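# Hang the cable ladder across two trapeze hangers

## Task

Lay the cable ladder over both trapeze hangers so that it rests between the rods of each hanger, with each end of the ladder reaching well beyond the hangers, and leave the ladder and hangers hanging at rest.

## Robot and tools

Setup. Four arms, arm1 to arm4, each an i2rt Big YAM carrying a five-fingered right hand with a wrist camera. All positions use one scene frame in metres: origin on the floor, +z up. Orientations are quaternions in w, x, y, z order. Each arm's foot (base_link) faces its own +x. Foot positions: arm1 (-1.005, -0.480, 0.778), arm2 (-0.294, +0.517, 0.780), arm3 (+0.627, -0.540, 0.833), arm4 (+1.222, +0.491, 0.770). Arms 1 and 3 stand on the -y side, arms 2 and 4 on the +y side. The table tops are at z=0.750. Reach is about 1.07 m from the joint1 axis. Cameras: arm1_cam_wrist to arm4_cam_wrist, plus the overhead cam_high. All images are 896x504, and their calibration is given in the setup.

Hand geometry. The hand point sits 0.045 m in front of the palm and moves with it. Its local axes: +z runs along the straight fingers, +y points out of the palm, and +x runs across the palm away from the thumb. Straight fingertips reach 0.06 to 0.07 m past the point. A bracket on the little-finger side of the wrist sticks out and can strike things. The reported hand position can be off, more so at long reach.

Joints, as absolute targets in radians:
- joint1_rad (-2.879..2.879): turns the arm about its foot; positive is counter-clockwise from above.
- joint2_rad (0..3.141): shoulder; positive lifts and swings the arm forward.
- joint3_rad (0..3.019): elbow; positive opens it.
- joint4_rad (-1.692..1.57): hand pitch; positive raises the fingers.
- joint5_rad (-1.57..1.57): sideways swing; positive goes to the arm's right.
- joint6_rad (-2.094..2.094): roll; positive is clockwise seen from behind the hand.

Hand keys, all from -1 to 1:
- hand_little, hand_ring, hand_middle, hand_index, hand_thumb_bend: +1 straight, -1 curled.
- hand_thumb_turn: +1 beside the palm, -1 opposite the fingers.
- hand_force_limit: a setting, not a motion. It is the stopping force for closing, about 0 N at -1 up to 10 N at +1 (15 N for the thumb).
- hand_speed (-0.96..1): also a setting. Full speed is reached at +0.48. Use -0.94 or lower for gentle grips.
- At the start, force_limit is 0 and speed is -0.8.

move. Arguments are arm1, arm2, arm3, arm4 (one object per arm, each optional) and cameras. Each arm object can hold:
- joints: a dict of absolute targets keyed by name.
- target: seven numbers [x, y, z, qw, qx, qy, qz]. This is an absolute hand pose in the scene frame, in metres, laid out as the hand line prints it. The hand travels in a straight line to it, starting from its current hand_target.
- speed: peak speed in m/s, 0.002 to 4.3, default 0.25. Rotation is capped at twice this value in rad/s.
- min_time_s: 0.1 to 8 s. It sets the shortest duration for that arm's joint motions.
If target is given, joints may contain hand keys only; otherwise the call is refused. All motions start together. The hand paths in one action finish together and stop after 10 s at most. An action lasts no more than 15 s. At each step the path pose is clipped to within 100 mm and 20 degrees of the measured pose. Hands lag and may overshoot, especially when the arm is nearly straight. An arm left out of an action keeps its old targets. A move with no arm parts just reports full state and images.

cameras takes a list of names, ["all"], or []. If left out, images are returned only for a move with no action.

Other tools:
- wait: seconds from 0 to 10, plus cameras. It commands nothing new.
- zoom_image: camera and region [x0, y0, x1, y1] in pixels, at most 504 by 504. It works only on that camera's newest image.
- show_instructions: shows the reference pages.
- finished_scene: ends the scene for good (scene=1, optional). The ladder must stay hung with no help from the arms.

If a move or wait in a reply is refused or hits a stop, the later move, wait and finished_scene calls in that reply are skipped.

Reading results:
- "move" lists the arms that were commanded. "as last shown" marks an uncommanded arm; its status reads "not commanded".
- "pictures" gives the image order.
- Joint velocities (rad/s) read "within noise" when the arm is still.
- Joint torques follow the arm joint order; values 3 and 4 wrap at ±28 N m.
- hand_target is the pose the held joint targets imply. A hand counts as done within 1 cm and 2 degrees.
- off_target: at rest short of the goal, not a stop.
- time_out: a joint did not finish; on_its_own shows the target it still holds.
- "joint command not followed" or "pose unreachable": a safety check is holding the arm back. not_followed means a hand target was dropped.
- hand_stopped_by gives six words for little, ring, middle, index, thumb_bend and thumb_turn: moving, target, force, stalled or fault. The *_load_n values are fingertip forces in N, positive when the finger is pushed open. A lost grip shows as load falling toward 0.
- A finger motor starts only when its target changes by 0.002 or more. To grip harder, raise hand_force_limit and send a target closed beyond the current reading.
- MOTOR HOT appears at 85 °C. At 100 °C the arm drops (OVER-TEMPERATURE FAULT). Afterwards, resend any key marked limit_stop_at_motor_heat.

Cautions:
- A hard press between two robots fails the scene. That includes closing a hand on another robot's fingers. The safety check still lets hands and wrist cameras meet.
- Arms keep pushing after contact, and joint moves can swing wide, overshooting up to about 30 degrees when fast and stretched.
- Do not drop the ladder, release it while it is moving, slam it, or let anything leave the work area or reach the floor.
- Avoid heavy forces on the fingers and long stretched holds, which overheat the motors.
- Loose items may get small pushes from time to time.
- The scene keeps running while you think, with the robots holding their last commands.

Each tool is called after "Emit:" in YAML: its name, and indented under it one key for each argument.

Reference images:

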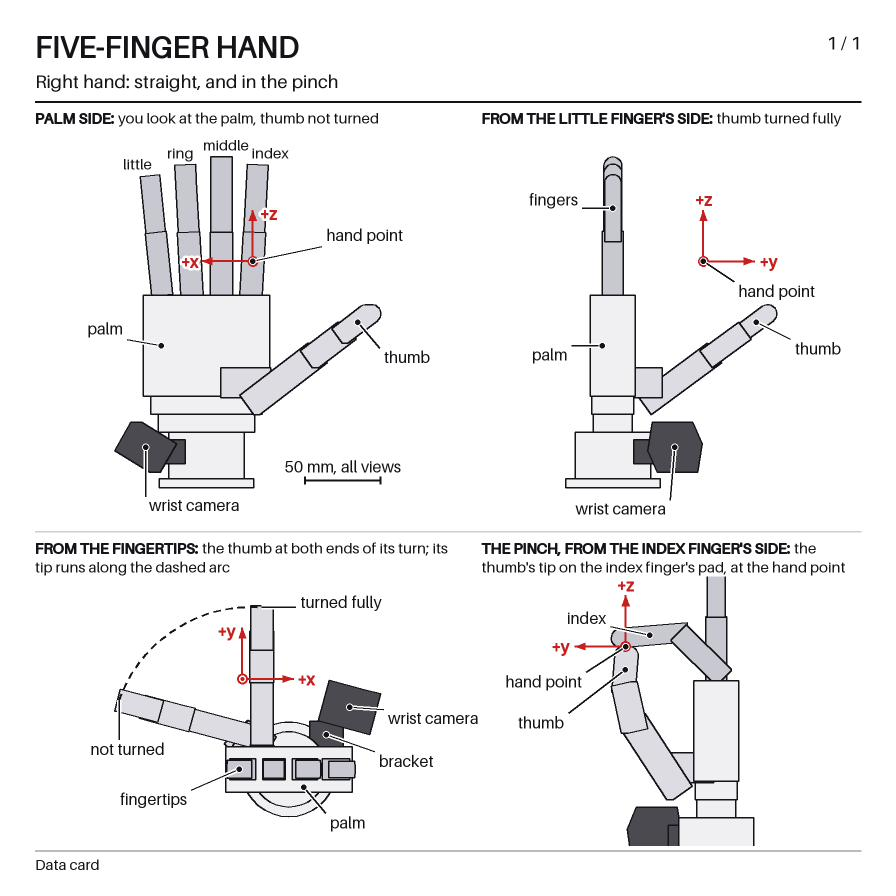

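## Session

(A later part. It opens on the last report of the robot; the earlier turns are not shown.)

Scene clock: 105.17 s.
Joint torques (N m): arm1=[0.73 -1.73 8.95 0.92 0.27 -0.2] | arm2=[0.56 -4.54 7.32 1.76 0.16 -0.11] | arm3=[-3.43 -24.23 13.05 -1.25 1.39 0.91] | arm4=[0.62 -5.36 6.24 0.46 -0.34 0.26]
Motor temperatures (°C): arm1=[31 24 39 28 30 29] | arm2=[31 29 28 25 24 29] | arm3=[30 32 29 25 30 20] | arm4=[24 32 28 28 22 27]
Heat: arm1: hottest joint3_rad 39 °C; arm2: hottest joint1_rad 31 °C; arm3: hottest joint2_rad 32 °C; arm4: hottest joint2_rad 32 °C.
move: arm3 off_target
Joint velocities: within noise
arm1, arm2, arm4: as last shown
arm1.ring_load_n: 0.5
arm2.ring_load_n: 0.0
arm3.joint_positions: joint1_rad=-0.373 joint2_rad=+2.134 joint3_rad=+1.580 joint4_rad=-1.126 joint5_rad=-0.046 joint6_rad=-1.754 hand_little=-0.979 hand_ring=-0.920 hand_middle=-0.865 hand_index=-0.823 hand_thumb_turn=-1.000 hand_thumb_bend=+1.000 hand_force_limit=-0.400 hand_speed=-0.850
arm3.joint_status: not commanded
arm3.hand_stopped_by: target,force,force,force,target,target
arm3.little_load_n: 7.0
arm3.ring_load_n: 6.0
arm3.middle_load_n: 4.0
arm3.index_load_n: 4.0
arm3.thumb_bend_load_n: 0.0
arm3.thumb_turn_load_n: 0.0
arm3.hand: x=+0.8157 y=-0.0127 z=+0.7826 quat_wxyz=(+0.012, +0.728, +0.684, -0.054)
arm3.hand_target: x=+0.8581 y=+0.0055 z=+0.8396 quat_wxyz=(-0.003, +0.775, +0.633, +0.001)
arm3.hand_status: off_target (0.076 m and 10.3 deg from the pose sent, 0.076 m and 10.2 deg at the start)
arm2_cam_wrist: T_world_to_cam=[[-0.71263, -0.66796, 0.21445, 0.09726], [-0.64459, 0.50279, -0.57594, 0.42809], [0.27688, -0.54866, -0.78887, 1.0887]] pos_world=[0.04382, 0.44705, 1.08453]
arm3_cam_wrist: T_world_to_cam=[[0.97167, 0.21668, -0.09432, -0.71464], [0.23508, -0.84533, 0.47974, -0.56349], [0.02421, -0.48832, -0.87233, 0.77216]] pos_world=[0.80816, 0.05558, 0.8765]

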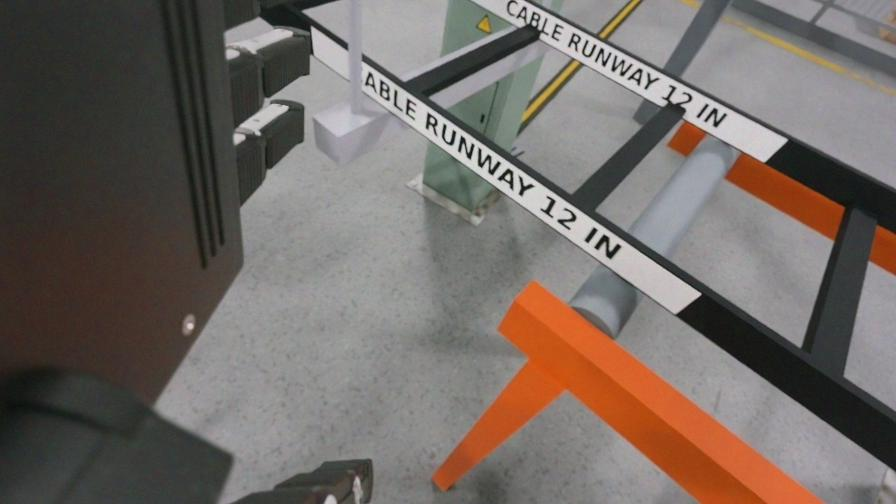

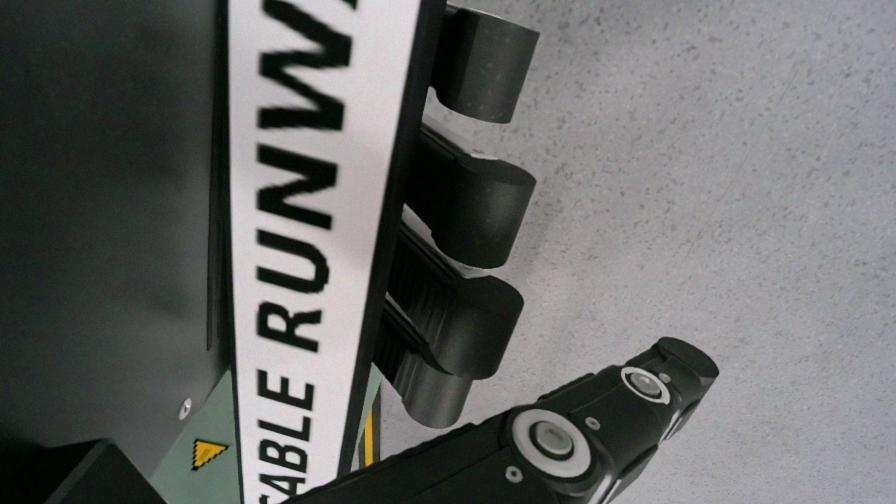

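Emit:
move:
  arm3: {"target": [0.795, 0.005, 0.768, 0, 0.745, 0.667, 0], "speed": 0.1}

Emit:
move:
  arm3: {"joints": {"hand_index": 1, "hand_middle": 1, "hand_ring": 1, "hand_little": 1, "hand_speed": -0.4}}
  cameras: ["arm2_cam_wrist", "arm3_cam_wrist"]

Scene clock: 109.30 s.
Joint torques (N m): arm1=[0.56 -1.79 8.9 1.03 0.25 -0.2] | arm2=[0.32 -4.66 7.25 1.72 0.18 -0.11] | arm3=[1.96 -19.43 6.39 0.31 0.19 0.25] | arm4=[0.67 -5.13 6.2 0.4 -0.34 0.27]
Motor temperatures (°C): arm1=[31 24 39 28 30 29] | arm2=[31 29 28 25 24 29] | arm3=[30 32 30 25 30 20] | arm4=[24 32 28 28 22 27]
Heat: arm1: hottest joint3_rad 39 °C; arm2: hottest joint1_rad 31 °C; arm3: hottest joint2_rad 32 °C; arm4: hottest joint2_rad 32 °C.
move: arm3 done
Joint velocities: within noise
arm1, arm2, arm4: as last shown
arm1.ring_load_n: 0.0
arm2.middle_load_n: -0.5
arm3.joint_positions: joint1_rad=-0.328 joint2_rad=+2.126 joint3_rad=+1.534 joint4_rad=-0.984 joint5_rad=-0.011 joint6_rad=-1.666 hand_little=-0.980 hand_ring=-0.921 hand_middle=-0.865 hand_index=-0.823 hand_thumb_turn=-1.000 hand_thumb_bend=+1.000 hand_force_limit=-0.400 hand_speed=-0.850
arm3.joint_status: not commanded
arm3.hand_stopped_by: target,force,force,force,target,target
arm3.little_load_n: 1.0
arm3.ring_load_n: 0.0
arm3.middle_load_n: 0.0
arm3.index_load_n: 0.0
arm3.thumb_bend_load_n: -0.5
arm3.thumb_turn_load_n: 0.0
arm3.hand: x=+0.7989 y=+0.0062 z=+0.7706 quat_wxyz=(-0.002, +0.742, +0.670, -0.002)
arm3.hand_target: x=+0.7949 y=+0.0050 z=+0.7679 quat_wxyz=(+0.000, +0.745, +0.667, +0.000)
arm3.hand_status: done (0.005 m and 0.6 deg from the pose sent, 0.031 m and 7.0 deg at the start)
pictures: none

Scene clock: 110.97 s.
Joint torques (N m): arm1=[0.5 -2.2 8.94 1.06 0.26 -0.19] | arm2=[0.44 -4.89 7.3 1.89 0.15 -0.14] | arm3=[1.96 -19.55 6.28 0.35 0.17 0.21] | arm4=[0.67 -5.07 6.22 0.4 -0.34 0.26]
Motor temperatures (°C): arm1=[31 24 39 28 30 29] | arm2=[31 29 28 25 24 29] | arm3=[30 32 29 25 30 20] | arm4=[24 32 28 28 22 27]
Heat: arm1: hottest joint3_rad 39 °C; arm2: hottest joint1_rad 31 °C; arm3: hottest joint2_rad 32 °C; arm4: hottest joint2_rad 32 °C.
move: arm3 done
Joint velocities: within noise
arm1, arm2: as last shown
arm3.joint_positions: joint1_rad=-0.328 joint2_rad=+2.126 joint3_rad=+1.534 joint4_rad=-0.984 joint5_rad=-0.011 joint6_rad=-1.665 hand_little=+1.000 hand_ring=+1.000 hand_middle=+1.000 hand_index=+1.000 hand_thumb_turn=-1.000 hand_thumb_bend=+1.000 hand_force_limit=-0.400 hand_speed=-0.400
arm3.joint_status: all done
arm3.hand_stopped_by: target,target,target,target,target,target
arm3.little_load_n: 0.0
arm3.ring_load_n: 0.0
arm3.middle_load_n: 0.0
arm3.index_load_n: 0.0
arm3.thumb_bend_load_n: 0.0
arm3.thumb_turn_load_n: 0.0
arm3.hand: x=+0.7988 y=+0.0061 z=+0.7706 quat_wxyz=(-0.002, +0.743, +0.669, -0.002)
arm3.hand_target: x=+0.7950 y=+0.0049 z=+0.7679 quat_wxyz=(+0.000, +0.745, +0.667, +0.000)
arm3.hand_status: not commanded
arm4.joint_positions: joint1_rad=-0.428 joint2_rad=+0.980 joint3_rad=+1.503 joint4_rad=-1.673 joint5_rad=-0.057 joint6_rad=+1.259 hand_little=+1.000 hand_ring=+1.000 hand_middle=+1.000 hand_index=+1.000 hand_thumb_turn=-1.000 hand_thumb_bend=+1.000 hand_force_limit=+0.000 hand_speed=+0.000
arm4.joint_status: not commanded
arm4.hand_stopped_by: target,target,target,target,target,target
arm4.little_load_n: 0.0
arm4.ring_load_n: 0.0
arm4.middle_load_n: 0.0
arm4.index_load_n: 0.0
arm4.thumb_bend_load_n: 0.0
arm4.thumb_turn_load_n: 0.0
arm4.hand: x=+1.1965 y=+0.1668 z=+1.2065 quat_wxyz=(-0.119, -0.689, -0.694, +0.173)
arm4.hand_target: x=+1.1999 y=+0.1696 z=+1.1993 quat_wxyz=(-0.118, -0.691, -0.694, +0.163)
arm4.hand_status: not commanded
arm2_cam_wrist: T_world_to_cam=[[-0.71263, -0.66796, 0.21445, 0.09726], [-0.64459, 0.50279, -0.57594, 0.42809], [0.27688, -0.54866, -0.78887, 1.0887]] pos_world=[0.04382, 0.44705, 1.08453]
arm3_cam_wrist: T_world_to_cam=[[0.98337, 0.18081, -0.01738, -0.77185], [0.17171, -0.89413, 0.41358, -0.43597], [0.05924, -0.40969, -0.9103, 0.77212]] pos_world=[0.78813, 0.06608, 0.86976]

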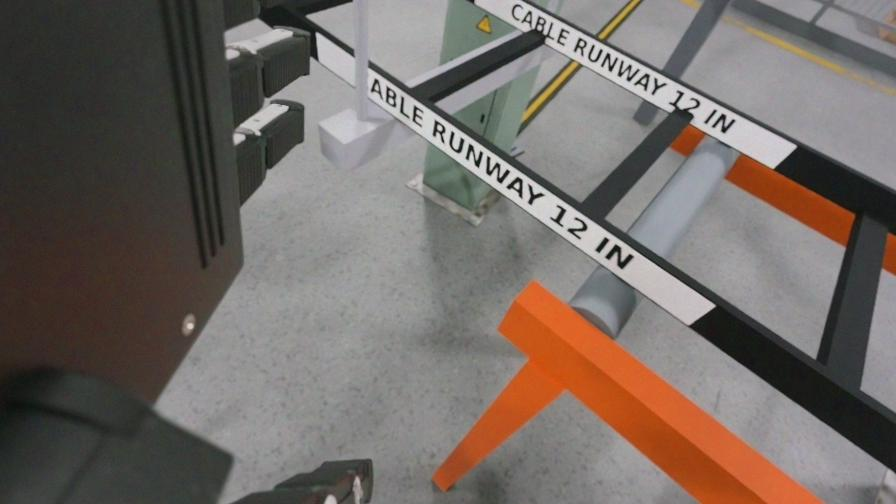

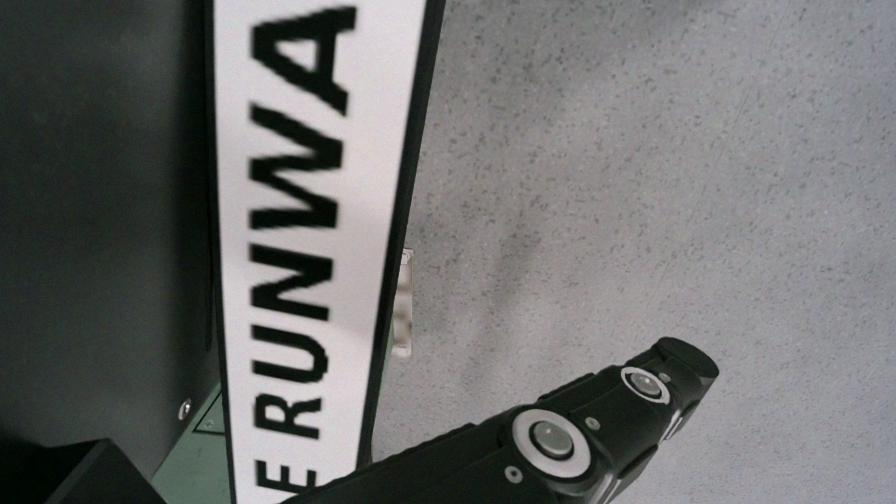

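Emit:
move:
  arm3: {"target": [0.78, 0.005, 0.93, 0, 0.755, 0.656, 0], "speed": 0.2}

Emit:
move:
  arm3: {"target": [0.558, 0.01, 0.92, 0, 0.766, 0.6428, 0], "speed": 0.25}
  arm4: {"target": [0.90, 0.02, 1.0, 0, 0.7071, 0.7071, 0], "speed": 0.3}

Emit:
move:
  arm4: {"target": [0.785, 0.01, 0.92, 0, 0.7071, 0.7071, 0], "speed": 0.2}
  cameras: ["arm3_cam_wrist", "arm4_cam_wrist", "cam_high"]

Scene clock: 113.07 s.
Joint torques (N m): arm1=[0.5 -2.02 9.02 1.03 0.27 -0.19] | arm2=[-0.21 -4.95 7.25 1.7 0.17 -0.13] | arm3=[2.2 -17.03 10.45 -0.46 0.12 0.19] | arm4=[0.73 -5.42 6.2 0.46 -0.33 0.26]
Motor temperatures (°C): arm1=[31 24 39 28 30 29] | arm2=[31 29 28 25 24 29] | arm3=[30 32 29 25 30 20] | arm4=[24 32 28 27 22 27]
Heat: arm1: hottest joint3_rad 39 °C; arm2: hottest joint1_rad 31 °C; arm3: hottest joint2_rad 32 °C; arm4: hottest joint2_rad 32 °C.
move: arm3 off_target
Joint velocities: within noise
arm1, arm2, arm4: as last shown
arm1.ring_load_n: -0.5
arm2.middle_load_n: 0.0
arm3.joint_positions: joint1_rad=-0.307 joint2_rad=+1.935 joint3_rad=+1.661 joint4_rad=-1.313 joint5_rad=-0.010 joint6_rad=-1.612 hand_little=+1.000 hand_ring=+1.000 hand_middle=+1.000 hand_index=+1.000 hand_thumb_turn=-1.000 hand_thumb_bend=+1.000 hand_force_limit=-0.400 hand_speed=-0.400
arm3.joint_status: not commanded
arm3.hand_stopped_by: target,target,target,target,target,target
arm3.little_load_n: 0.0
arm3.ring_load_n: 0.0
arm3.middle_load_n: -0.5
arm3.index_load_n: 0.0
arm3.thumb_bend_load_n: -0.5
arm3.thumb_turn_load_n: 0.0
arm3.hand: x=+0.7829 y=-0.0048 z=+0.9243 quat_wxyz=(+0.002, +0.754, +0.657, -0.006)
arm3.hand_target: x=+0.7800 y=+0.0048 z=+0.9300 quat_wxyz=(+0.000, +0.755, +0.656, +0.000)
arm3.hand_status: off_target (0.012 m and 0.7 deg from the pose sent, 0.160 m and 2.1 deg at the start)
pictures: none

Scene clock: 115.30 s.
Joint torques (N m): arm1=[0.97 -2.14 8.99 0.99 0.26 -0.19] | arm2=[0.38 -4.84 7.43 1.81 0.21 -0.16] | arm3=[0.85 -16.62 11.18 -0.18 0.04 0.21] | arm4=[0.03 -18.61 11.28 -0.54 0.05 0.04]
Motor temperatures (°C): arm1=[31 24 39 28 30 29] | arm2=[31 29 28 25 24 29] | arm3=[30 32 29 25 30 20] | arm4=[24 32 28 27 22 27]
Heat: arm1: hottest joint3_rad 39 °C; arm2: hottest joint1_rad 31 °C; arm3: hottest joint2_rad 32 °C; arm4: hottest joint2_rad 32 °C.
move: arm3 off_target; arm4 off_target
Joint velocities: within noise
arm1, arm2: as last shown
arm1.ring_load_n: 0.0
arm1.index_load_n: -0.5
arm3.joint_positions: joint1_rad=+0.076 joint2_rad=+1.955 joint3_rad=+1.679 joint4_rad=-1.313 joint5_rad=-0.009 joint6_rad=-1.207 hand_little=+1.000 hand_ring=+1.000 hand_middle=+1.000 hand_index=+1.000 hand_thumb_turn=-1.000 hand_thumb_bend=+1.000 hand_force_limit=-0.400 hand_speed=-0.400
arm3.joint_status: not commanded
arm3.hand_stopped_by: target,target,target,target,target,target
arm3.little_load_n: 0.0
arm3.ring_load_n: 0.0
arm3.middle_load_n: 0.0
arm3.index_load_n: 0.0
arm3.thumb_bend_load_n: 0.0
arm3.thumb_turn_load_n: 0.0
arm3.hand: x=+0.5585 y=-0.0038 z=+0.9189 quat_wxyz=(+0.007, +0.760, +0.649, -0.004)
arm3.hand_target: x=+0.5580 y=+0.0096 z=+0.9200 quat_wxyz=(+0.000, +0.766, +0.643, +0.000)
arm3.hand_status: off_target (0.014 m and 1.3 deg from the pose sent, 0.225 m and 2.3 deg at the start)
arm4.joint_positions: joint1_rad=-0.822 joint2_rad=+1.869 joint3_rad=+1.906 joint4_rad=-1.632 joint5_rad=-0.004 joint6_rad=+0.867 hand_little=+1.000 hand_ring=+1.000 hand_middle=+1.000 hand_index=+1.000 hand_thumb_turn=-1.000 hand_thumb_bend=+1.000 hand_force_limit=+0.000 hand_speed=+0.000
arm4.joint_status: not commanded
arm4.hand_stopped_by: target,target,target,target,target,target
arm4.little_load_n: 0.0
arm4.ring_load_n: 0.0
arm4.middle_load_n: 0.0
arm4.index_load_n: 0.0
arm4.thumb_bend_load_n: 0.0
arm4.thumb_turn_load_n: 0.0
arm4.hand: x=+0.9081 y=+0.0251 z=+0.9889 quat_wxyz=(-0.001, -0.709, -0.705, -0.012)
arm4.hand_target: x=+0.9003 y=+0.0204 z=+0.9999 quat_wxyz=(+0.000, -0.707, -0.707, +0.000)
arm4.hand_status: off_target (0.015 m and 1.4 deg from the pose sent, 0.390 m and 24.3 deg at the start)
pictures: none

Scene clock: 116.87 s.
Joint torques (N m): arm1=[0.56 -2.08 8.9 0.95 0.28 -0.21] | arm2=[0.44 -5.25 7.28 1.87 0.19 -0.17] | arm3=[1.03 -16.67 11.18 -0.16 0.05 0.2] | arm4=[0.26 -21.01 11.25 -0.46 0.02 0.01]
Motor temperatures (°C): arm1=[31 24 39 28 30 28] | arm2=[31 29 28 25 24 29] | arm3=[30 32 30 25 30 20] | arm4=[24 32 28 27 22 27]
Heat: arm1: hottest joint3_rad 39 °C; arm2: hottest joint1_rad 31 °C; arm3: hottest joint2_rad 32 °C; arm4: hottest joint2_rad 32 °C.
move: arm4 done
Joint velocities: within noise
arm1, arm2, arm3: as last shown
arm1.index_load_n: 0.0
arm1.thumb_turn_load_n: 0.5
arm3.hand: x=+0.5584 y=-0.0038 z=+0.9189 quat_wxyz=(+0.007, +0.760, +0.649, -0.004)
arm4.joint_positions: joint1_rad=-0.945 joint2_rad=+2.133 joint3_rad=+2.140 joint4_rad=-1.588 joint5_rad=-0.003 joint6_rad=+0.747 hand_little=+1.000 hand_ring=+1.000 hand_middle=+1.000 hand_index=+1.000 hand_thumb_turn=-1.000 hand_thumb_bend=+1.000 hand_force_limit=+0.000 hand_speed=+0.000
arm4.joint_status: not commanded
arm4.hand_stopped_by: target,target,target,target,target,target
arm4.little_load_n: 0.0
arm4.ring_load_n: 0.0
arm4.middle_load_n: 0.0
arm4.index_load_n: 0.0
arm4.thumb_bend_load_n: 0.0
arm4.thumb_turn_load_n: 0.0
arm4.hand: x=+0.7927 y=+0.0158 z=+0.9189 quat_wxyz=(-0.002, -0.710, -0.704, -0.005)
arm4.hand_target: x=+0.7852 y=+0.0104 z=+0.9200 quat_wxyz=(+0.000, -0.707, -0.707, +0.001)
arm4.hand_status: done (0.010 m and 0.8 deg from the pose sent, 0.142 m and 1.4 deg at the start)
arm3_cam_wrist: T_world_to_cam=[[0.99172, 0.12781, -0.01251, -0.54043], [0.12079, -0.89531, 0.42875, -0.45045], [0.0436, -0.42671, -0.90334, 0.91958]] pos_world=[0.55028, 0.05817, 1.01706]
arm4_cam_wrist: T_world_to_cam=[[0.96615, 0.25793, -0.00408, -0.76574], [0.23835, -0.8865, 0.39662, -0.52205], [0.09868, -0.38417, -0.91797, 0.8847]] pos_world=[0.77695, 0.07458, 1.01606]

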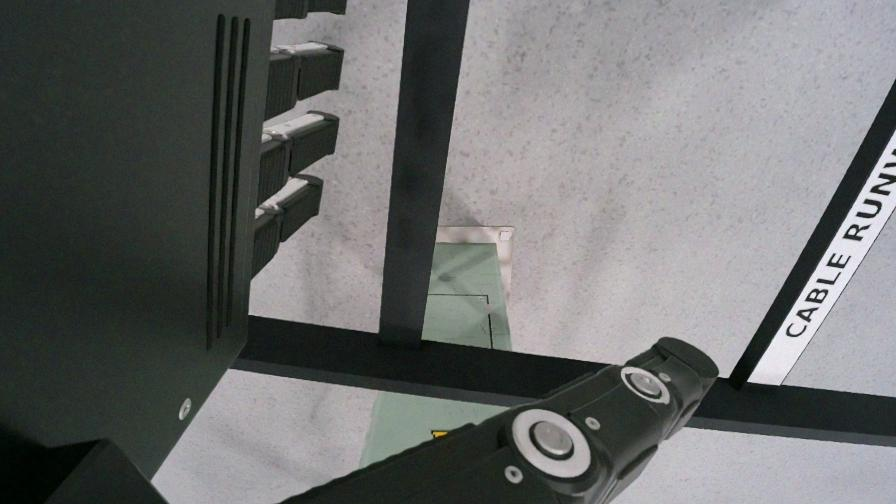

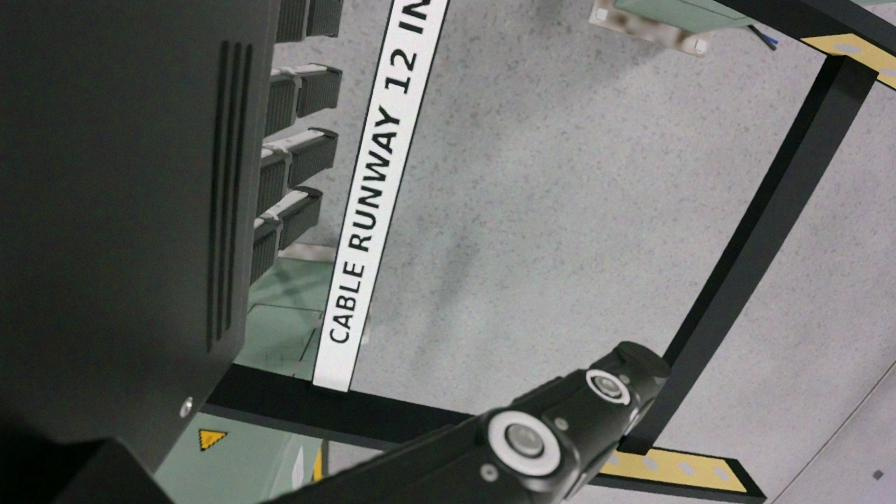

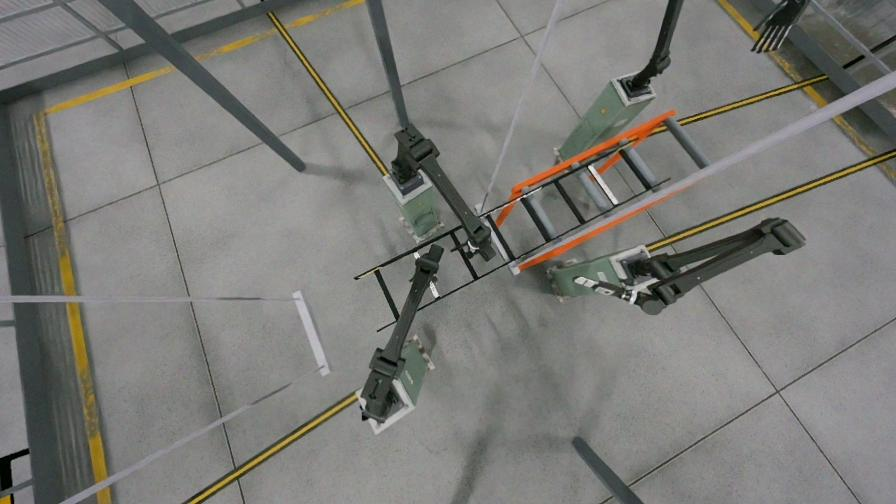

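Emit:
move:
  arm3: {"target": [0.557, 0.018, 0.76, 0, 0.766, 0.6428, 0], "speed": 0.15}
  arm4: {"target": [0.777, 0.008, 0.765, 0, 0.7071, 0.7071, 0], "speed": 0.15}
  cameras: ["arm3_cam_wrist", "arm4_cam_wrist"]

Scene clock: 119.43 s.
Joint torques (N m): arm1=[0.62 -2.26 8.95 0.99 0.26 -0.18] | arm2=[0.03 -5.01 7.36 1.89 0.15 -0.16] | arm3=[0.97 -18.61 6.89 0.25 0.05 0.2] | arm4=[-0.21 -22.07 7.23 0.27 0.02 0.03]
Motor temperatures (°C): arm1=[31 24 39 28 30 28] | arm2=[31 29 28 25 24 29] | arm3=[30 32 30 25 30 20] | arm4=[24 32 28 27 22 27]
Heat: arm1: hottest joint3_rad 39 °C; arm2: hottest joint1_rad 31 °C; arm3: hottest joint2_rad 32 °C; arm4: hottest joint2_rad 32 °C.
move: arm3 off_target; arm4 off_target
Joint velocities: within noise
arm1.joint_positions: joint1_rad=+0.240 joint2_rad=+0.980 joint3_rad=+1.618 joint4_rad=-1.688 joint5_rad=+0.076 joint6_rad=-1.497 hand_little=+1.000 hand_ring=+1.000 hand_middle=+1.000 hand_index=+1.000 hand_thumb_turn=-1.000 hand_thumb_bend=+1.000 hand_force_limit=-0.500 hand_speed=+0.000
arm1.joint_status: not commanded
arm1.hand_stopped_by: target,target,target,target,target,target
arm1.little_load_n: 0.0
arm1.ring_load_n: 0.0
arm1.middle_load_n: 0.0
arm1.index_load_n: 0.0
arm1.thumb_bend_load_n: 0.0
arm1.thumb_turn_load_n: 0.0
arm1.hand: x=-0.9514 y=-0.2009 z=+1.2421 quat_wxyz=(-0.173, +0.689, +0.677, +0.194)
arm1.hand_target: x=-0.9500 y=-0.1997 z=+1.2491 quat_wxyz=(-0.172, +0.684, +0.681, +0.197)
arm1.hand_status: not commanded
arm2: as last shown
arm3.joint_positions: joint1_rad=+0.076 joint2_rad=+2.159 joint3_rad=+1.598 joint4_rad=-1.001 joint5_rad=-0.009 joint6_rad=-1.206 hand_little=+1.000 hand_ring=+1.000 hand_middle=+1.000 hand_index=+1.000 hand_thumb_turn=-1.000 hand_thumb_bend=+1.000 hand_force_limit=-0.400 hand_speed=-0.400
arm3.joint_status: not commanded
arm3.hand_stopped_by: target,target,target,target,target,target
arm3.little_load_n: 0.0
arm3.ring_load_n: 0.0
arm3.middle_load_n: 0.0
arm3.index_load_n: 0.0
arm3.thumb_bend_load_n: 0.0
arm3.thumb_turn_load_n: 0.0
arm3.hand: x=+0.5543 y=+0.0208 z=+0.7705 quat_wxyz=(-0.005, +0.761, +0.649, +0.002)
arm3.hand_target: x=+0.5569 y=+0.0178 z=+0.7601 quat_wxyz=(+0.000, +0.766, +0.643, +0.000)
arm3.hand_status: off_target (0.011 m and 1.1 deg from the pose sent, 0.160 m and 1.3 deg at the start)
arm4.joint_positions: joint1_rad=-0.945 joint2_rad=+2.229 joint3_rad=+1.951 joint4_rad=-1.269 joint5_rad=-0.003 joint6_rad=+0.741 hand_little=+1.000 hand_ring=+1.000 hand_middle=+1.000 hand_index=+1.000 hand_thumb_turn=-1.000 hand_thumb_bend=+1.000 hand_force_limit=+0.000 hand_speed=+0.000
arm4.joint_status: not commanded
arm4.hand_stopped_by: target,target,target,target,target,target
arm4.little_load_n: 0.0
arm4.ring_load_n: 0.0
arm4.middle_load_n: 0.0
arm4.index_load_n: 0.0
arm4.thumb_bend_load_n: 0.0
arm4.thumb_turn_load_n: 0.0
arm4.hand: x=+0.7777 y=+0.0024 z=+0.7847 quat_wxyz=(-0.001, -0.708, -0.706, +0.012)
arm4.hand_target: x=+0.7772 y=+0.0083 z=+0.7653 quat_wxyz=(+0.000, -0.707, -0.707, +0.000)
arm4.hand_status: off_target (0.021 m and 1.4 deg from the pose sent, 0.155 m and 0.8 deg at the start)
arm3_cam_wrist: T_world_to_cam=[[0.99177, 0.12721, -0.01465, -0.53974], [0.12223, -0.90632, 0.40453, -0.34617], [0.03818, -0.40299, -0.91441, 0.80722]] pos_world=[0.54678, 0.08023, 0.87025]
arm4_cam_wrist: T_world_to_cam=[[0.96408, 0.26335, -0.03472, -0.7228], [0.254, -0.8757, 0.41066, -0.50033], [0.07775, -0.40472, -0.91113, 0.76882]] pos_world=[0.76414, 0.06338, 0.88087]

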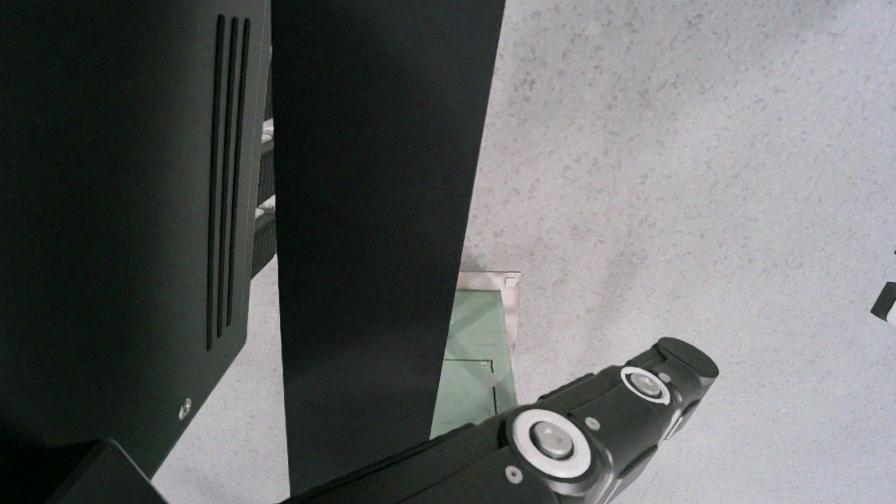

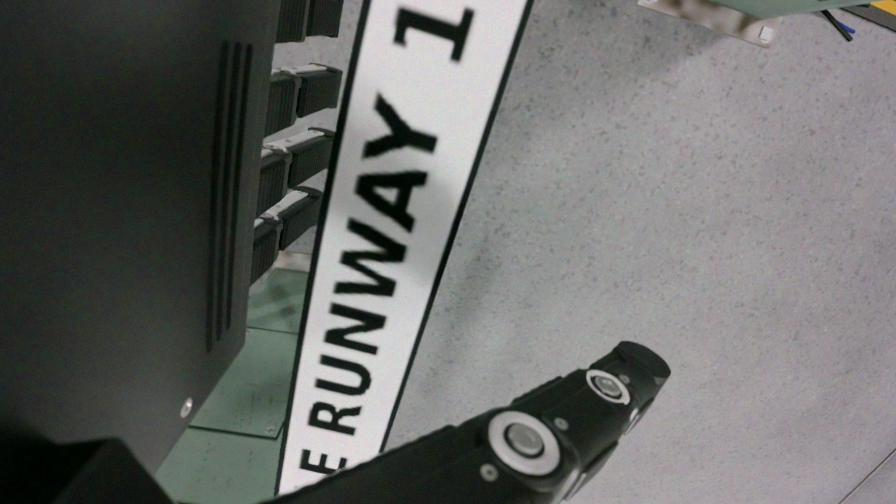

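Emit:
move:
  arm4: {"target": [0.782, 0.010, 0.747, 0, 0.7071, 0.7071, 0], "speed": 0.15}
  arm3: {"joints": {"hand_index": -0.98, "hand_middle": -0.98, "hand_ring": -0.98, "hand_little": -0.98, "hand_force_limit": -0.4, "hand_speed": -0.8}}
  cameras: ["arm4_cam_wrist"]

Emit:
move:
  arm4: {"joints": {"hand_index": -0.98, "hand_middle": -0.98, "hand_ring": -0.98, "hand_little": -0.98, "hand_force_limit": -0.4, "hand_speed": -0.8}}
  cameras: ["arm3_cam_wrist", "arm4_cam_wrist"]

Scene clock: 125.03 s.
Joint torques (N m): arm1=[0.67 -2.14 8.95 1.1 0.26 -0.18] | arm2=[0.38 -4.66 7.38 1.62 0.17 -0.15] | arm3=[1.14 -18.9 6.69 0.27 0.02 0.19] | arm4=[-0.03 -21.3 6.6 0.27 0.01 0.07]
Motor temperatures (°C): arm1=[31 24 39 28 30 28] | arm2=[31 29 28 25 24 29] | arm3=[30 32 29 25 29 20] | arm4=[24 32 28 27 22 27]
Heat: arm1: hottest joint3_rad 39 °C; arm2: hottest joint1_rad 31 °C; arm3: hottest joint2_rad 32 °C; arm4: hottest joint2_rad 32 °C.
move: arm3 off_target; arm4 off_target
Joint velocities: within noise
arm1: as last shown
arm1.thumb_bend_load_n: -0.5
arm2.joint_positions: joint1_rad=+1.792 joint2_rad=+1.055 joint3_rad=+0.672 joint4_rad=-0.159 joint5_rad=+0.899 joint6_rad=-1.116 hand_little=+1.000 hand_ring=+1.000 hand_middle=+1.000 hand_index=+1.000 hand_thumb_turn=+1.000 hand_thumb_bend=+1.000 hand_force_limit=+0.000 hand_speed=-0.800
arm2.joint_status: not commanded
arm2.hand_stopped_by: target,target,target,target,target,target
arm2.little_load_n: 0.0
arm2.ring_load_n: 0.5
arm2.middle_load_n: 0.0
arm2.index_load_n: 0.0
arm2.thumb_bend_load_n: 0.0
arm2.thumb_turn_load_n: 0.0
arm2.hand: x=+0.0827 y=+0.3817 z=+1.0037 quat_wxyz=(+0.242, +0.733, -0.343, +0.535)
arm2.hand_target: x=+0.0800 y=+0.3800 z=+1.0001 quat_wxyz=(+0.245, +0.735, -0.338, +0.534)
arm2.hand_status: not commanded
arm3.joint_positions: joint1_rad=+0.074 joint2_rad=+2.161 joint3_rad=+1.598 joint4_rad=-1.000 joint5_rad=-0.008 joint6_rad=-1.205 hand_little=-0.979 hand_ring=-0.922 hand_middle=-0.866 hand_index=-0.755 hand_thumb_turn=-1.000 hand_thumb_bend=+1.000 hand_force_limit=-0.400 hand_speed=-0.800
arm3.joint_status: hand_ring off_target (ended at -0.922, target -0.980); hand_middle off_target (ended at -0.866, target -0.980); hand_index off_target (ended at -0.755, target -0.980); the others done
arm3.hand_stopped_by: target,force,force,force,target,target
arm3.little_load_n: 3.0
arm3.ring_load_n: 3.5
arm3.middle_load_n: 2.0
arm3.index_load_n: 0.0
arm3.thumb_bend_load_n: 0.0
arm3.thumb_turn_load_n: 0.0
arm3.hand: x=+0.5561 y=+0.0208 z=+0.7690 quat_wxyz=(-0.004, +0.762, +0.648, +0.002)
arm3.hand_target: x=+0.5570 y=+0.0178 z=+0.7601 quat_wxyz=(+0.000, +0.766, +0.643, +0.000)
arm3.hand_status: not commanded
arm4.joint_positions: joint1_rad=-0.945 joint2_rad=+2.229 joint3_rad=+1.913 joint4_rad=-1.222 joint5_rad=-0.003 joint6_rad=+0.741 hand_little=+1.000 hand_ring=+1.000 hand_middle=+1.000 hand_index=+1.000 hand_thumb_turn=-1.000 hand_thumb_bend=+1.000 hand_force_limit=+0.000 hand_speed=+0.000
arm4.joint_status: not commanded
arm4.hand_stopped_by: target,target,target,target,target,target
arm4.little_load_n: 0.0
arm4.ring_load_n: 0.0
arm4.middle_load_n: 0.0
arm4.index_load_n: 0.0
arm4.thumb_bend_load_n: 0.0
arm4.thumb_turn_load_n: 0.0
arm4.hand: x=+0.7791 y=+0.0037 z=+0.7706 quat_wxyz=(-0.001, -0.708, -0.706, +0.016)
arm4.hand_target: x=+0.7824 y=+0.0105 z=+0.7475 quat_wxyz=(+0.000, -0.707, -0.707, +0.000)
arm4.hand_status: off_target (0.025 m and 1.9 deg from the pose sent, 0.039 m and 1.4 deg at the start)
arm4_cam_wrist: T_world_to_cam=[[0.9638, 0.26321, -0.04247, -0.71876], [0.25673, -0.87326, 0.41414, -0.49866], [0.07192, -0.41006, -0.90922, 0.75953]] pos_world=[0.76614, 0.06517, 0.86657]

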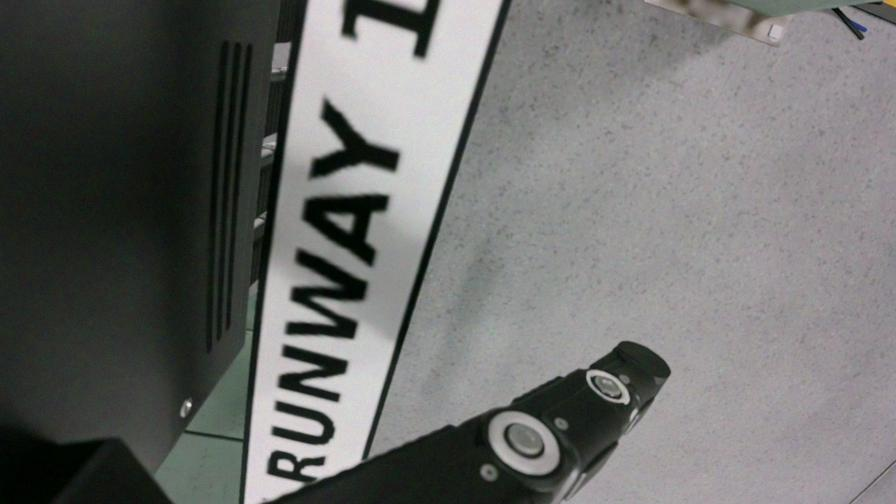

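Scene clock: 129.10 s.
Joint torques (N m): arm1=[0.73 -2.43 8.99 0.95 0.25 -0.19] | arm2=[0.15 -5.3 7.17 1.87 0.18 -0.14] | arm3=[1.2 -18.96 6.71 0.21 0.09 0.19] | arm4=[-0.09 -21.89 7.16 0.2 0.01 0.06]
Motor temperatures (°C): arm1=[31 24 39 28 30 28] | arm2=[31 29 28 25 24 29] | arm3=[30 32 29 25 29 20] | arm4=[24 33 28 27 22 27]
Heat: arm1: hottest joint3_rad 39 °C; arm2: hottest joint1_rad 31 °C; arm3: hottest joint2_rad 32 °C; arm4: hottest joint2_rad 33 °C.
move: arm4 done
Joint velocities: within noise
arm1, arm2, arm3: as last shown
arm1.thumb_bend_load_n: 0.0
arm2.ring_load_n: 0.0
arm3.joint_positions: joint1_rad=+0.074 joint2_rad=+2.161 joint3_rad=+1.598 joint4_rad=-0.999 joint5_rad=-0.010 joint6_rad=-1.205 hand_little=-0.979 hand_ring=-0.922 hand_middle=-0.866 hand_index=-0.755 hand_thumb_turn=-1.000 hand_thumb_bend=+1.000 hand_force_limit=-0.400 hand_speed=-0.800
arm3.little_load_n: 2.5
arm3.ring_load_n: 3.0
arm3.middle_load_n: 1.0
arm3.index_load_n: 0.5
arm3.hand: x=+0.5554 y=+0.0211 z=+0.7689 quat_wxyz=(-0.005, +0.762, +0.648, +0.002)
arm4.joint_positions: joint1_rad=-0.944 joint2_rad=+2.235 joint3_rad=+1.905 joint4_rad=-1.222 joint5_rad=-0.003 joint6_rad=+0.741 hand_little=-0.980 hand_ring=-0.980 hand_middle=-0.980 hand_index=-0.980 hand_thumb_turn=-1.000 hand_thumb_bend=+1.000 hand_force_limit=-0.400 hand_speed=-0.800
arm4.joint_status: all done
arm4.hand_stopped_by: target,target,target,target,target,target
arm4.little_load_n: 1.0
arm4.ring_load_n: 1.0
arm4.middle_load_n: 0.0
arm4.index_load_n: 0.0
arm4.thumb_bend_load_n: 0.0
arm4.thumb_turn_load_n: 0.0
arm4.hand: x=+0.7823 y=+0.0058 z=+0.7642 quat_wxyz=(-0.001, -0.708, -0.706, +0.009)
arm4.hand_target: x=+0.7825 y=+0.0103 z=+0.7476 quat_wxyz=(+0.000, -0.707, -0.707, +0.000)
arm4.hand_status: not commanded
arm3_cam_wrist: T_world_to_cam=[[0.99209, 0.12456, -0.01543, -0.54038], [0.12012, -0.90659, 0.40455, -0.34424], [0.03641, -0.40321, -0.91438, 0.8068]] pos_world=[0.54808, 0.08053, 0.86865]
arm4_cam_wrist: T_world_to_cam=[[0.964, 0.26421, -0.03009, -0.73235], [0.25307, -0.87678, 0.40892, -0.48802], [0.08166, -0.40181, -0.91207, 0.74878]] pos_world=[0.76835, 0.06648, 0.86047]

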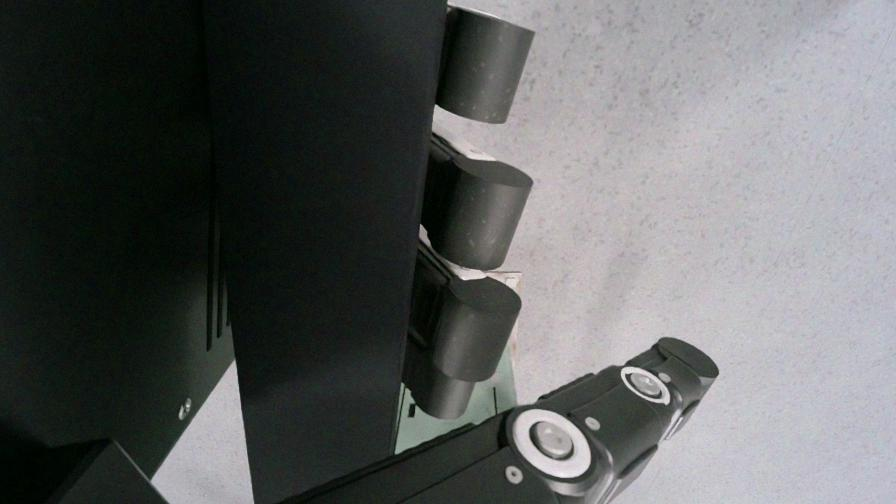

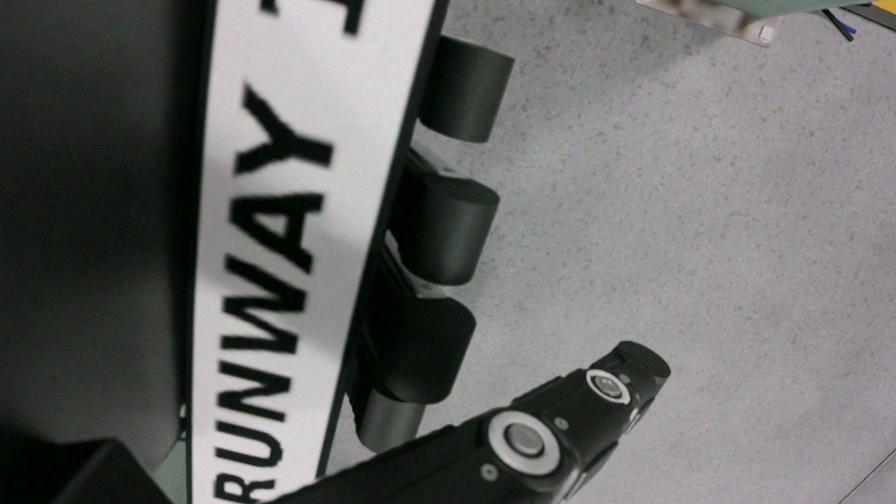

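Emit:
move:
  arm3: {"target": [0.60, 0.02, 0.80, 0, 0.766, 0.6428, 0], "speed": 0.1}
  arm4: {"target": [0.825, 0.012, 0.80, 0, 0.7071, 0.7071, 0], "speed": 0.1}

Emit:
move:
  arm3: {"target": [0.70, 0.02, 0.81, 0, 0.766, 0.6428, 0], "speed": 0.08}
  arm4: {"target": [0.925, 0.012, 0.81, 0, 0.7071, 0.7071, 0], "speed": 0.08}
  cameras: ["arm2_cam_wrist", "arm3_cam_wrist", "arm4_cam_wrist", "cam_high"]

Scene clock: 131.13 s.
Joint torques (N m): arm1=[0.91 -2.08 8.91 0.95 0.25 -0.16] | arm2=[0.67 -5.13 7.27 1.85 0.16 -0.14] | arm3=[-1.14 -23.94 6.93 -0.96 0.43 0.28] | arm4=[2.08 -27.52 6.65 -1.09 -0.32 0.14]
Motor temperatures (°C): arm1=[31 24 39 28 30 28] | arm2=[31 29 28 25 24 29] | arm3=[30 32 29 25 29 20] | arm4=[24 33 28 27 22 27]
Heat: arm1: hottest joint3_rad 39 °C; arm2: hottest joint1_rad 31 °C; arm3: hottest joint2_rad 32 °C; arm4: hottest joint2_rad 33 °C.
move: arm3 off_target; arm4 off_target
Joint velocities: within noise
arm1, arm2: as last shown
arm3.joint_positions: joint1_rad=+0.031 joint2_rad=+2.154 joint3_rad=+1.597 joint4_rad=-1.036 joint5_rad=-0.018 joint6_rad=-1.284 hand_little=-0.979 hand_ring=-0.922 hand_middle=-0.866 hand_index=-0.755 hand_thumb_turn=-1.000 hand_thumb_bend=+1.000 hand_force_limit=-0.400 hand_speed=-0.800
arm3.joint_status: not commanded
arm3.hand_stopped_by: target,force,force,force,target,target
arm3.little_load_n: 3.5
arm3.ring_load_n: 3.0
arm3.middle_load_n: 1.5
arm3.index_load_n: 0.0
arm3.thumb_bend_load_n: 0.0
arm3.thumb_turn_load_n: 0.0
arm3.hand: x=+0.5829 y=+0.0186 z=+0.7740 quat_wxyz=(+0.006, +0.750, +0.661, -0.010)
arm3.hand_target: x=+0.5997 y=+0.0198 z=+0.7990 quat_wxyz=(+0.000, +0.766, +0.643, +0.000)
arm3.hand_status: off_target (0.031 m and 3.1 deg from the pose sent, 0.054 m and 1.0 deg at the start)
arm4.joint_positions: joint1_rad=-0.926 joint2_rad=+2.176 joint3_rad=+1.810 joint4_rad=-1.224 joint5_rad=+0.005 joint6_rad=+0.776 hand_little=-0.980 hand_ring=-0.980 hand_middle=-0.980 hand_index=-0.980 hand_thumb_turn=-1.000 hand_thumb_bend=+1.000 hand_force_limit=-0.400 hand_speed=-0.800
arm4.joint_status: not commanded
arm4.hand_stopped_by: target,target,target,target,target,target
arm4.little_load_n: 1.5
arm4.ring_load_n: 3.0
arm4.middle_load_n: 1.0
arm4.index_load_n: 0.0
arm4.thumb_bend_load_n: 0.0
arm4.thumb_turn_load_n: 0.0
arm4.hand: x=+0.8115 y=+0.0176 z=+0.7682 quat_wxyz=(+0.002, -0.714, -0.700, -0.009)
arm4.hand_target: x=+0.8248 y=+0.0121 z=+0.7987 quat_wxyz=(+0.000, -0.707, -0.707, +0.000)
arm4.hand_status: off_target (0.035 m and 1.5 deg from the pose sent, 0.056 m and 1.1 deg at the start)
pictures: none

Scene clock: 133.03 s.
Joint torques (N m): arm1=[0.38 -1.96 8.9 0.87 0.26 -0.16] | arm2=[0.5 -4.95 7.13 1.94 0.17 -0.15] | arm3=[-0.62 -24.35 7.46 -0.98 0.54 0.43] | arm4=[2.08 -26.11 6.82 -1.37 -0.54 0.17]
Motor temperatures (°C): arm1=[31 23 39 28 30 28] | arm2=[31 29 28 25 24 29] | arm3=[30 32 29 25 29 20] | arm4=[24 33 28 27 22 27]
Heat: arm1: hottest joint3_rad 39 °C; arm2: hottest joint1_rad 31 °C; arm3: hottest joint2_rad 32 °C; arm4: hottest joint2_rad 33 °C.
move: arm3 off_target; arm4 off_target
Joint velocities: within noise
arm1, arm2: as last shown
arm1.thumb_turn_load_n: 0.5
arm3.joint_positions: joint1_rad=-0.138 joint2_rad=+2.138 joint3_rad=+1.575 joint4_rad=-1.047 joint5_rad=-0.020 joint6_rad=-1.467 hand_little=-0.979 hand_ring=-0.922 hand_middle=-0.866 hand_index=-0.755 hand_thumb_turn=-1.000 hand_thumb_bend=+1.000 hand_force_limit=-0.400 hand_speed=-0.800
arm3.joint_status: not commanded
arm3.hand_stopped_by: target,force,force,force,target,target
arm3.little_load_n: 5.0
arm3.ring_load_n: 5.5
arm3.middle_load_n: 3.0
arm3.index_load_n: 0.0
arm3.thumb_bend_load_n: 0.0
arm3.thumb_turn_load_n: 0.0
arm3.hand: x=+0.6845 y=+0.0177 z=+0.7774 quat_wxyz=(+0.008, +0.746, +0.666, -0.017)
arm3.hand_target: x=+0.6998 y=+0.0196 z=+0.8087 quat_wxyz=(+0.000, +0.766, +0.643, +0.000)
arm3.hand_status: off_target (0.036 m and 4.2 deg from the pose sent, 0.123 m and 3.1 deg at the start)
arm4.joint_positions: joint1_rad=-0.807 joint2_rad=+2.012 joint3_rad=+1.534 joint4_rad=-1.128 joint5_rad=+0.009 joint6_rad=+0.894 hand_little=-0.980 hand_ring=-0.979 hand_middle=-0.980 hand_index=-0.980 hand_thumb_turn=-1.000 hand_thumb_bend=+1.000 hand_force_limit=-0.400 hand_speed=-0.800
arm4.joint_status: not commanded
arm4.hand_stopped_by: target,target,target,target,target,target
arm4.little_load_n: 3.5
arm4.ring_load_n: 5.0
arm4.middle_load_n: 2.0
arm4.index_load_n: 0.0
arm4.thumb_bend_load_n: 0.0
arm4.thumb_turn_load_n: 0.0
arm4.hand: x=+0.9112 y=+0.0197 z=+0.7695 quat_wxyz=(+0.006, -0.714, -0.700, -0.017)
arm4.hand_target: x=+0.9249 y=+0.0124 z=+0.8079 quat_wxyz=(+0.000, -0.707, -0.707, +0.000)
arm4.hand_status: off_target (0.043 m and 2.4 deg from the pose sent, 0.121 m and 1.6 deg at the start)
arm2_cam_wrist: T_world_to_cam=[[-0.71263, -0.66796, 0.21445, 0.09726], [-0.64459, 0.50279, -0.57594, 0.42809], [0.27688, -0.54866, -0.78887, 1.0887]] pos_world=[0.04382, 0.44705, 1.08453]
arm3_cam_wrist: T_world_to_cam=[[0.98464, 0.17169, -0.03192, -0.65078], [0.1679, -0.88051, 0.4433, -0.42958], [0.048, -0.44185, -0.8958, 0.78682]] pos_world=[0.67514, 0.08114, 0.8745]
arm4_cam_wrist: T_world_to_cam=[[0.96857, 0.2486, 0.00862, -0.89374], [0.22757, -0.89952, 0.37292, -0.45932], [0.10046, -0.35924, -0.92782, 0.74287]] pos_world=[0.89554, 0.07589, 0.86824]

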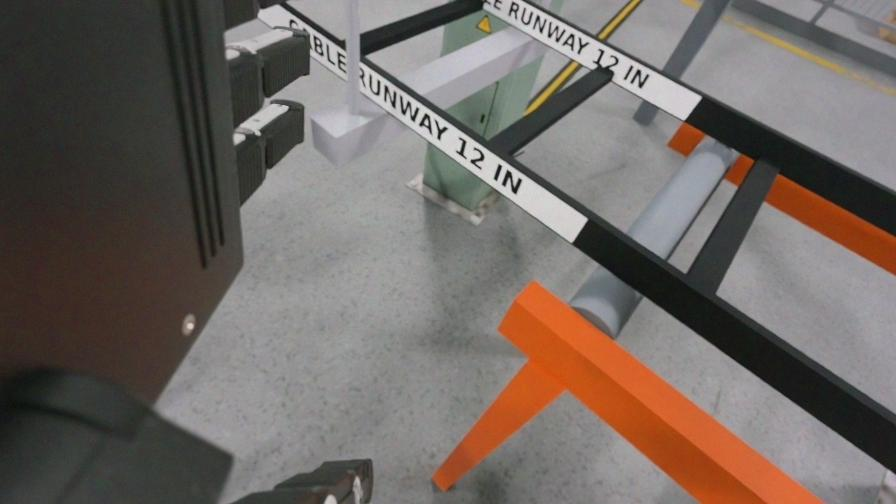

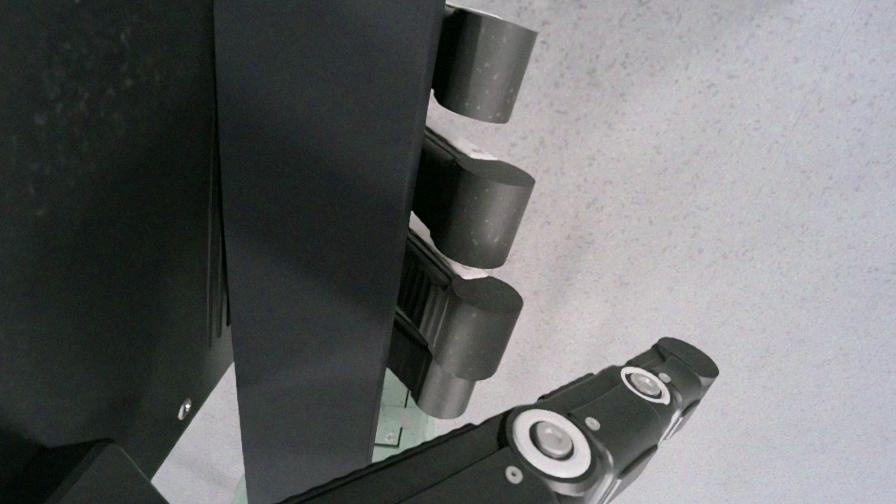

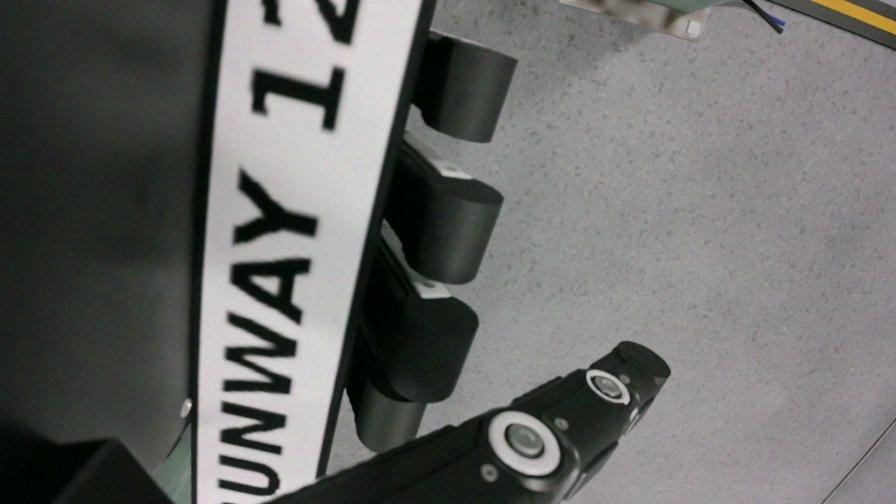

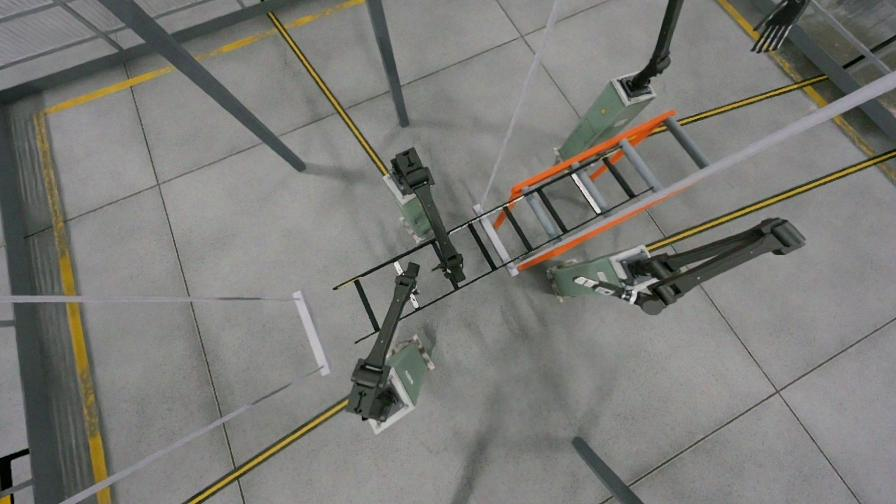

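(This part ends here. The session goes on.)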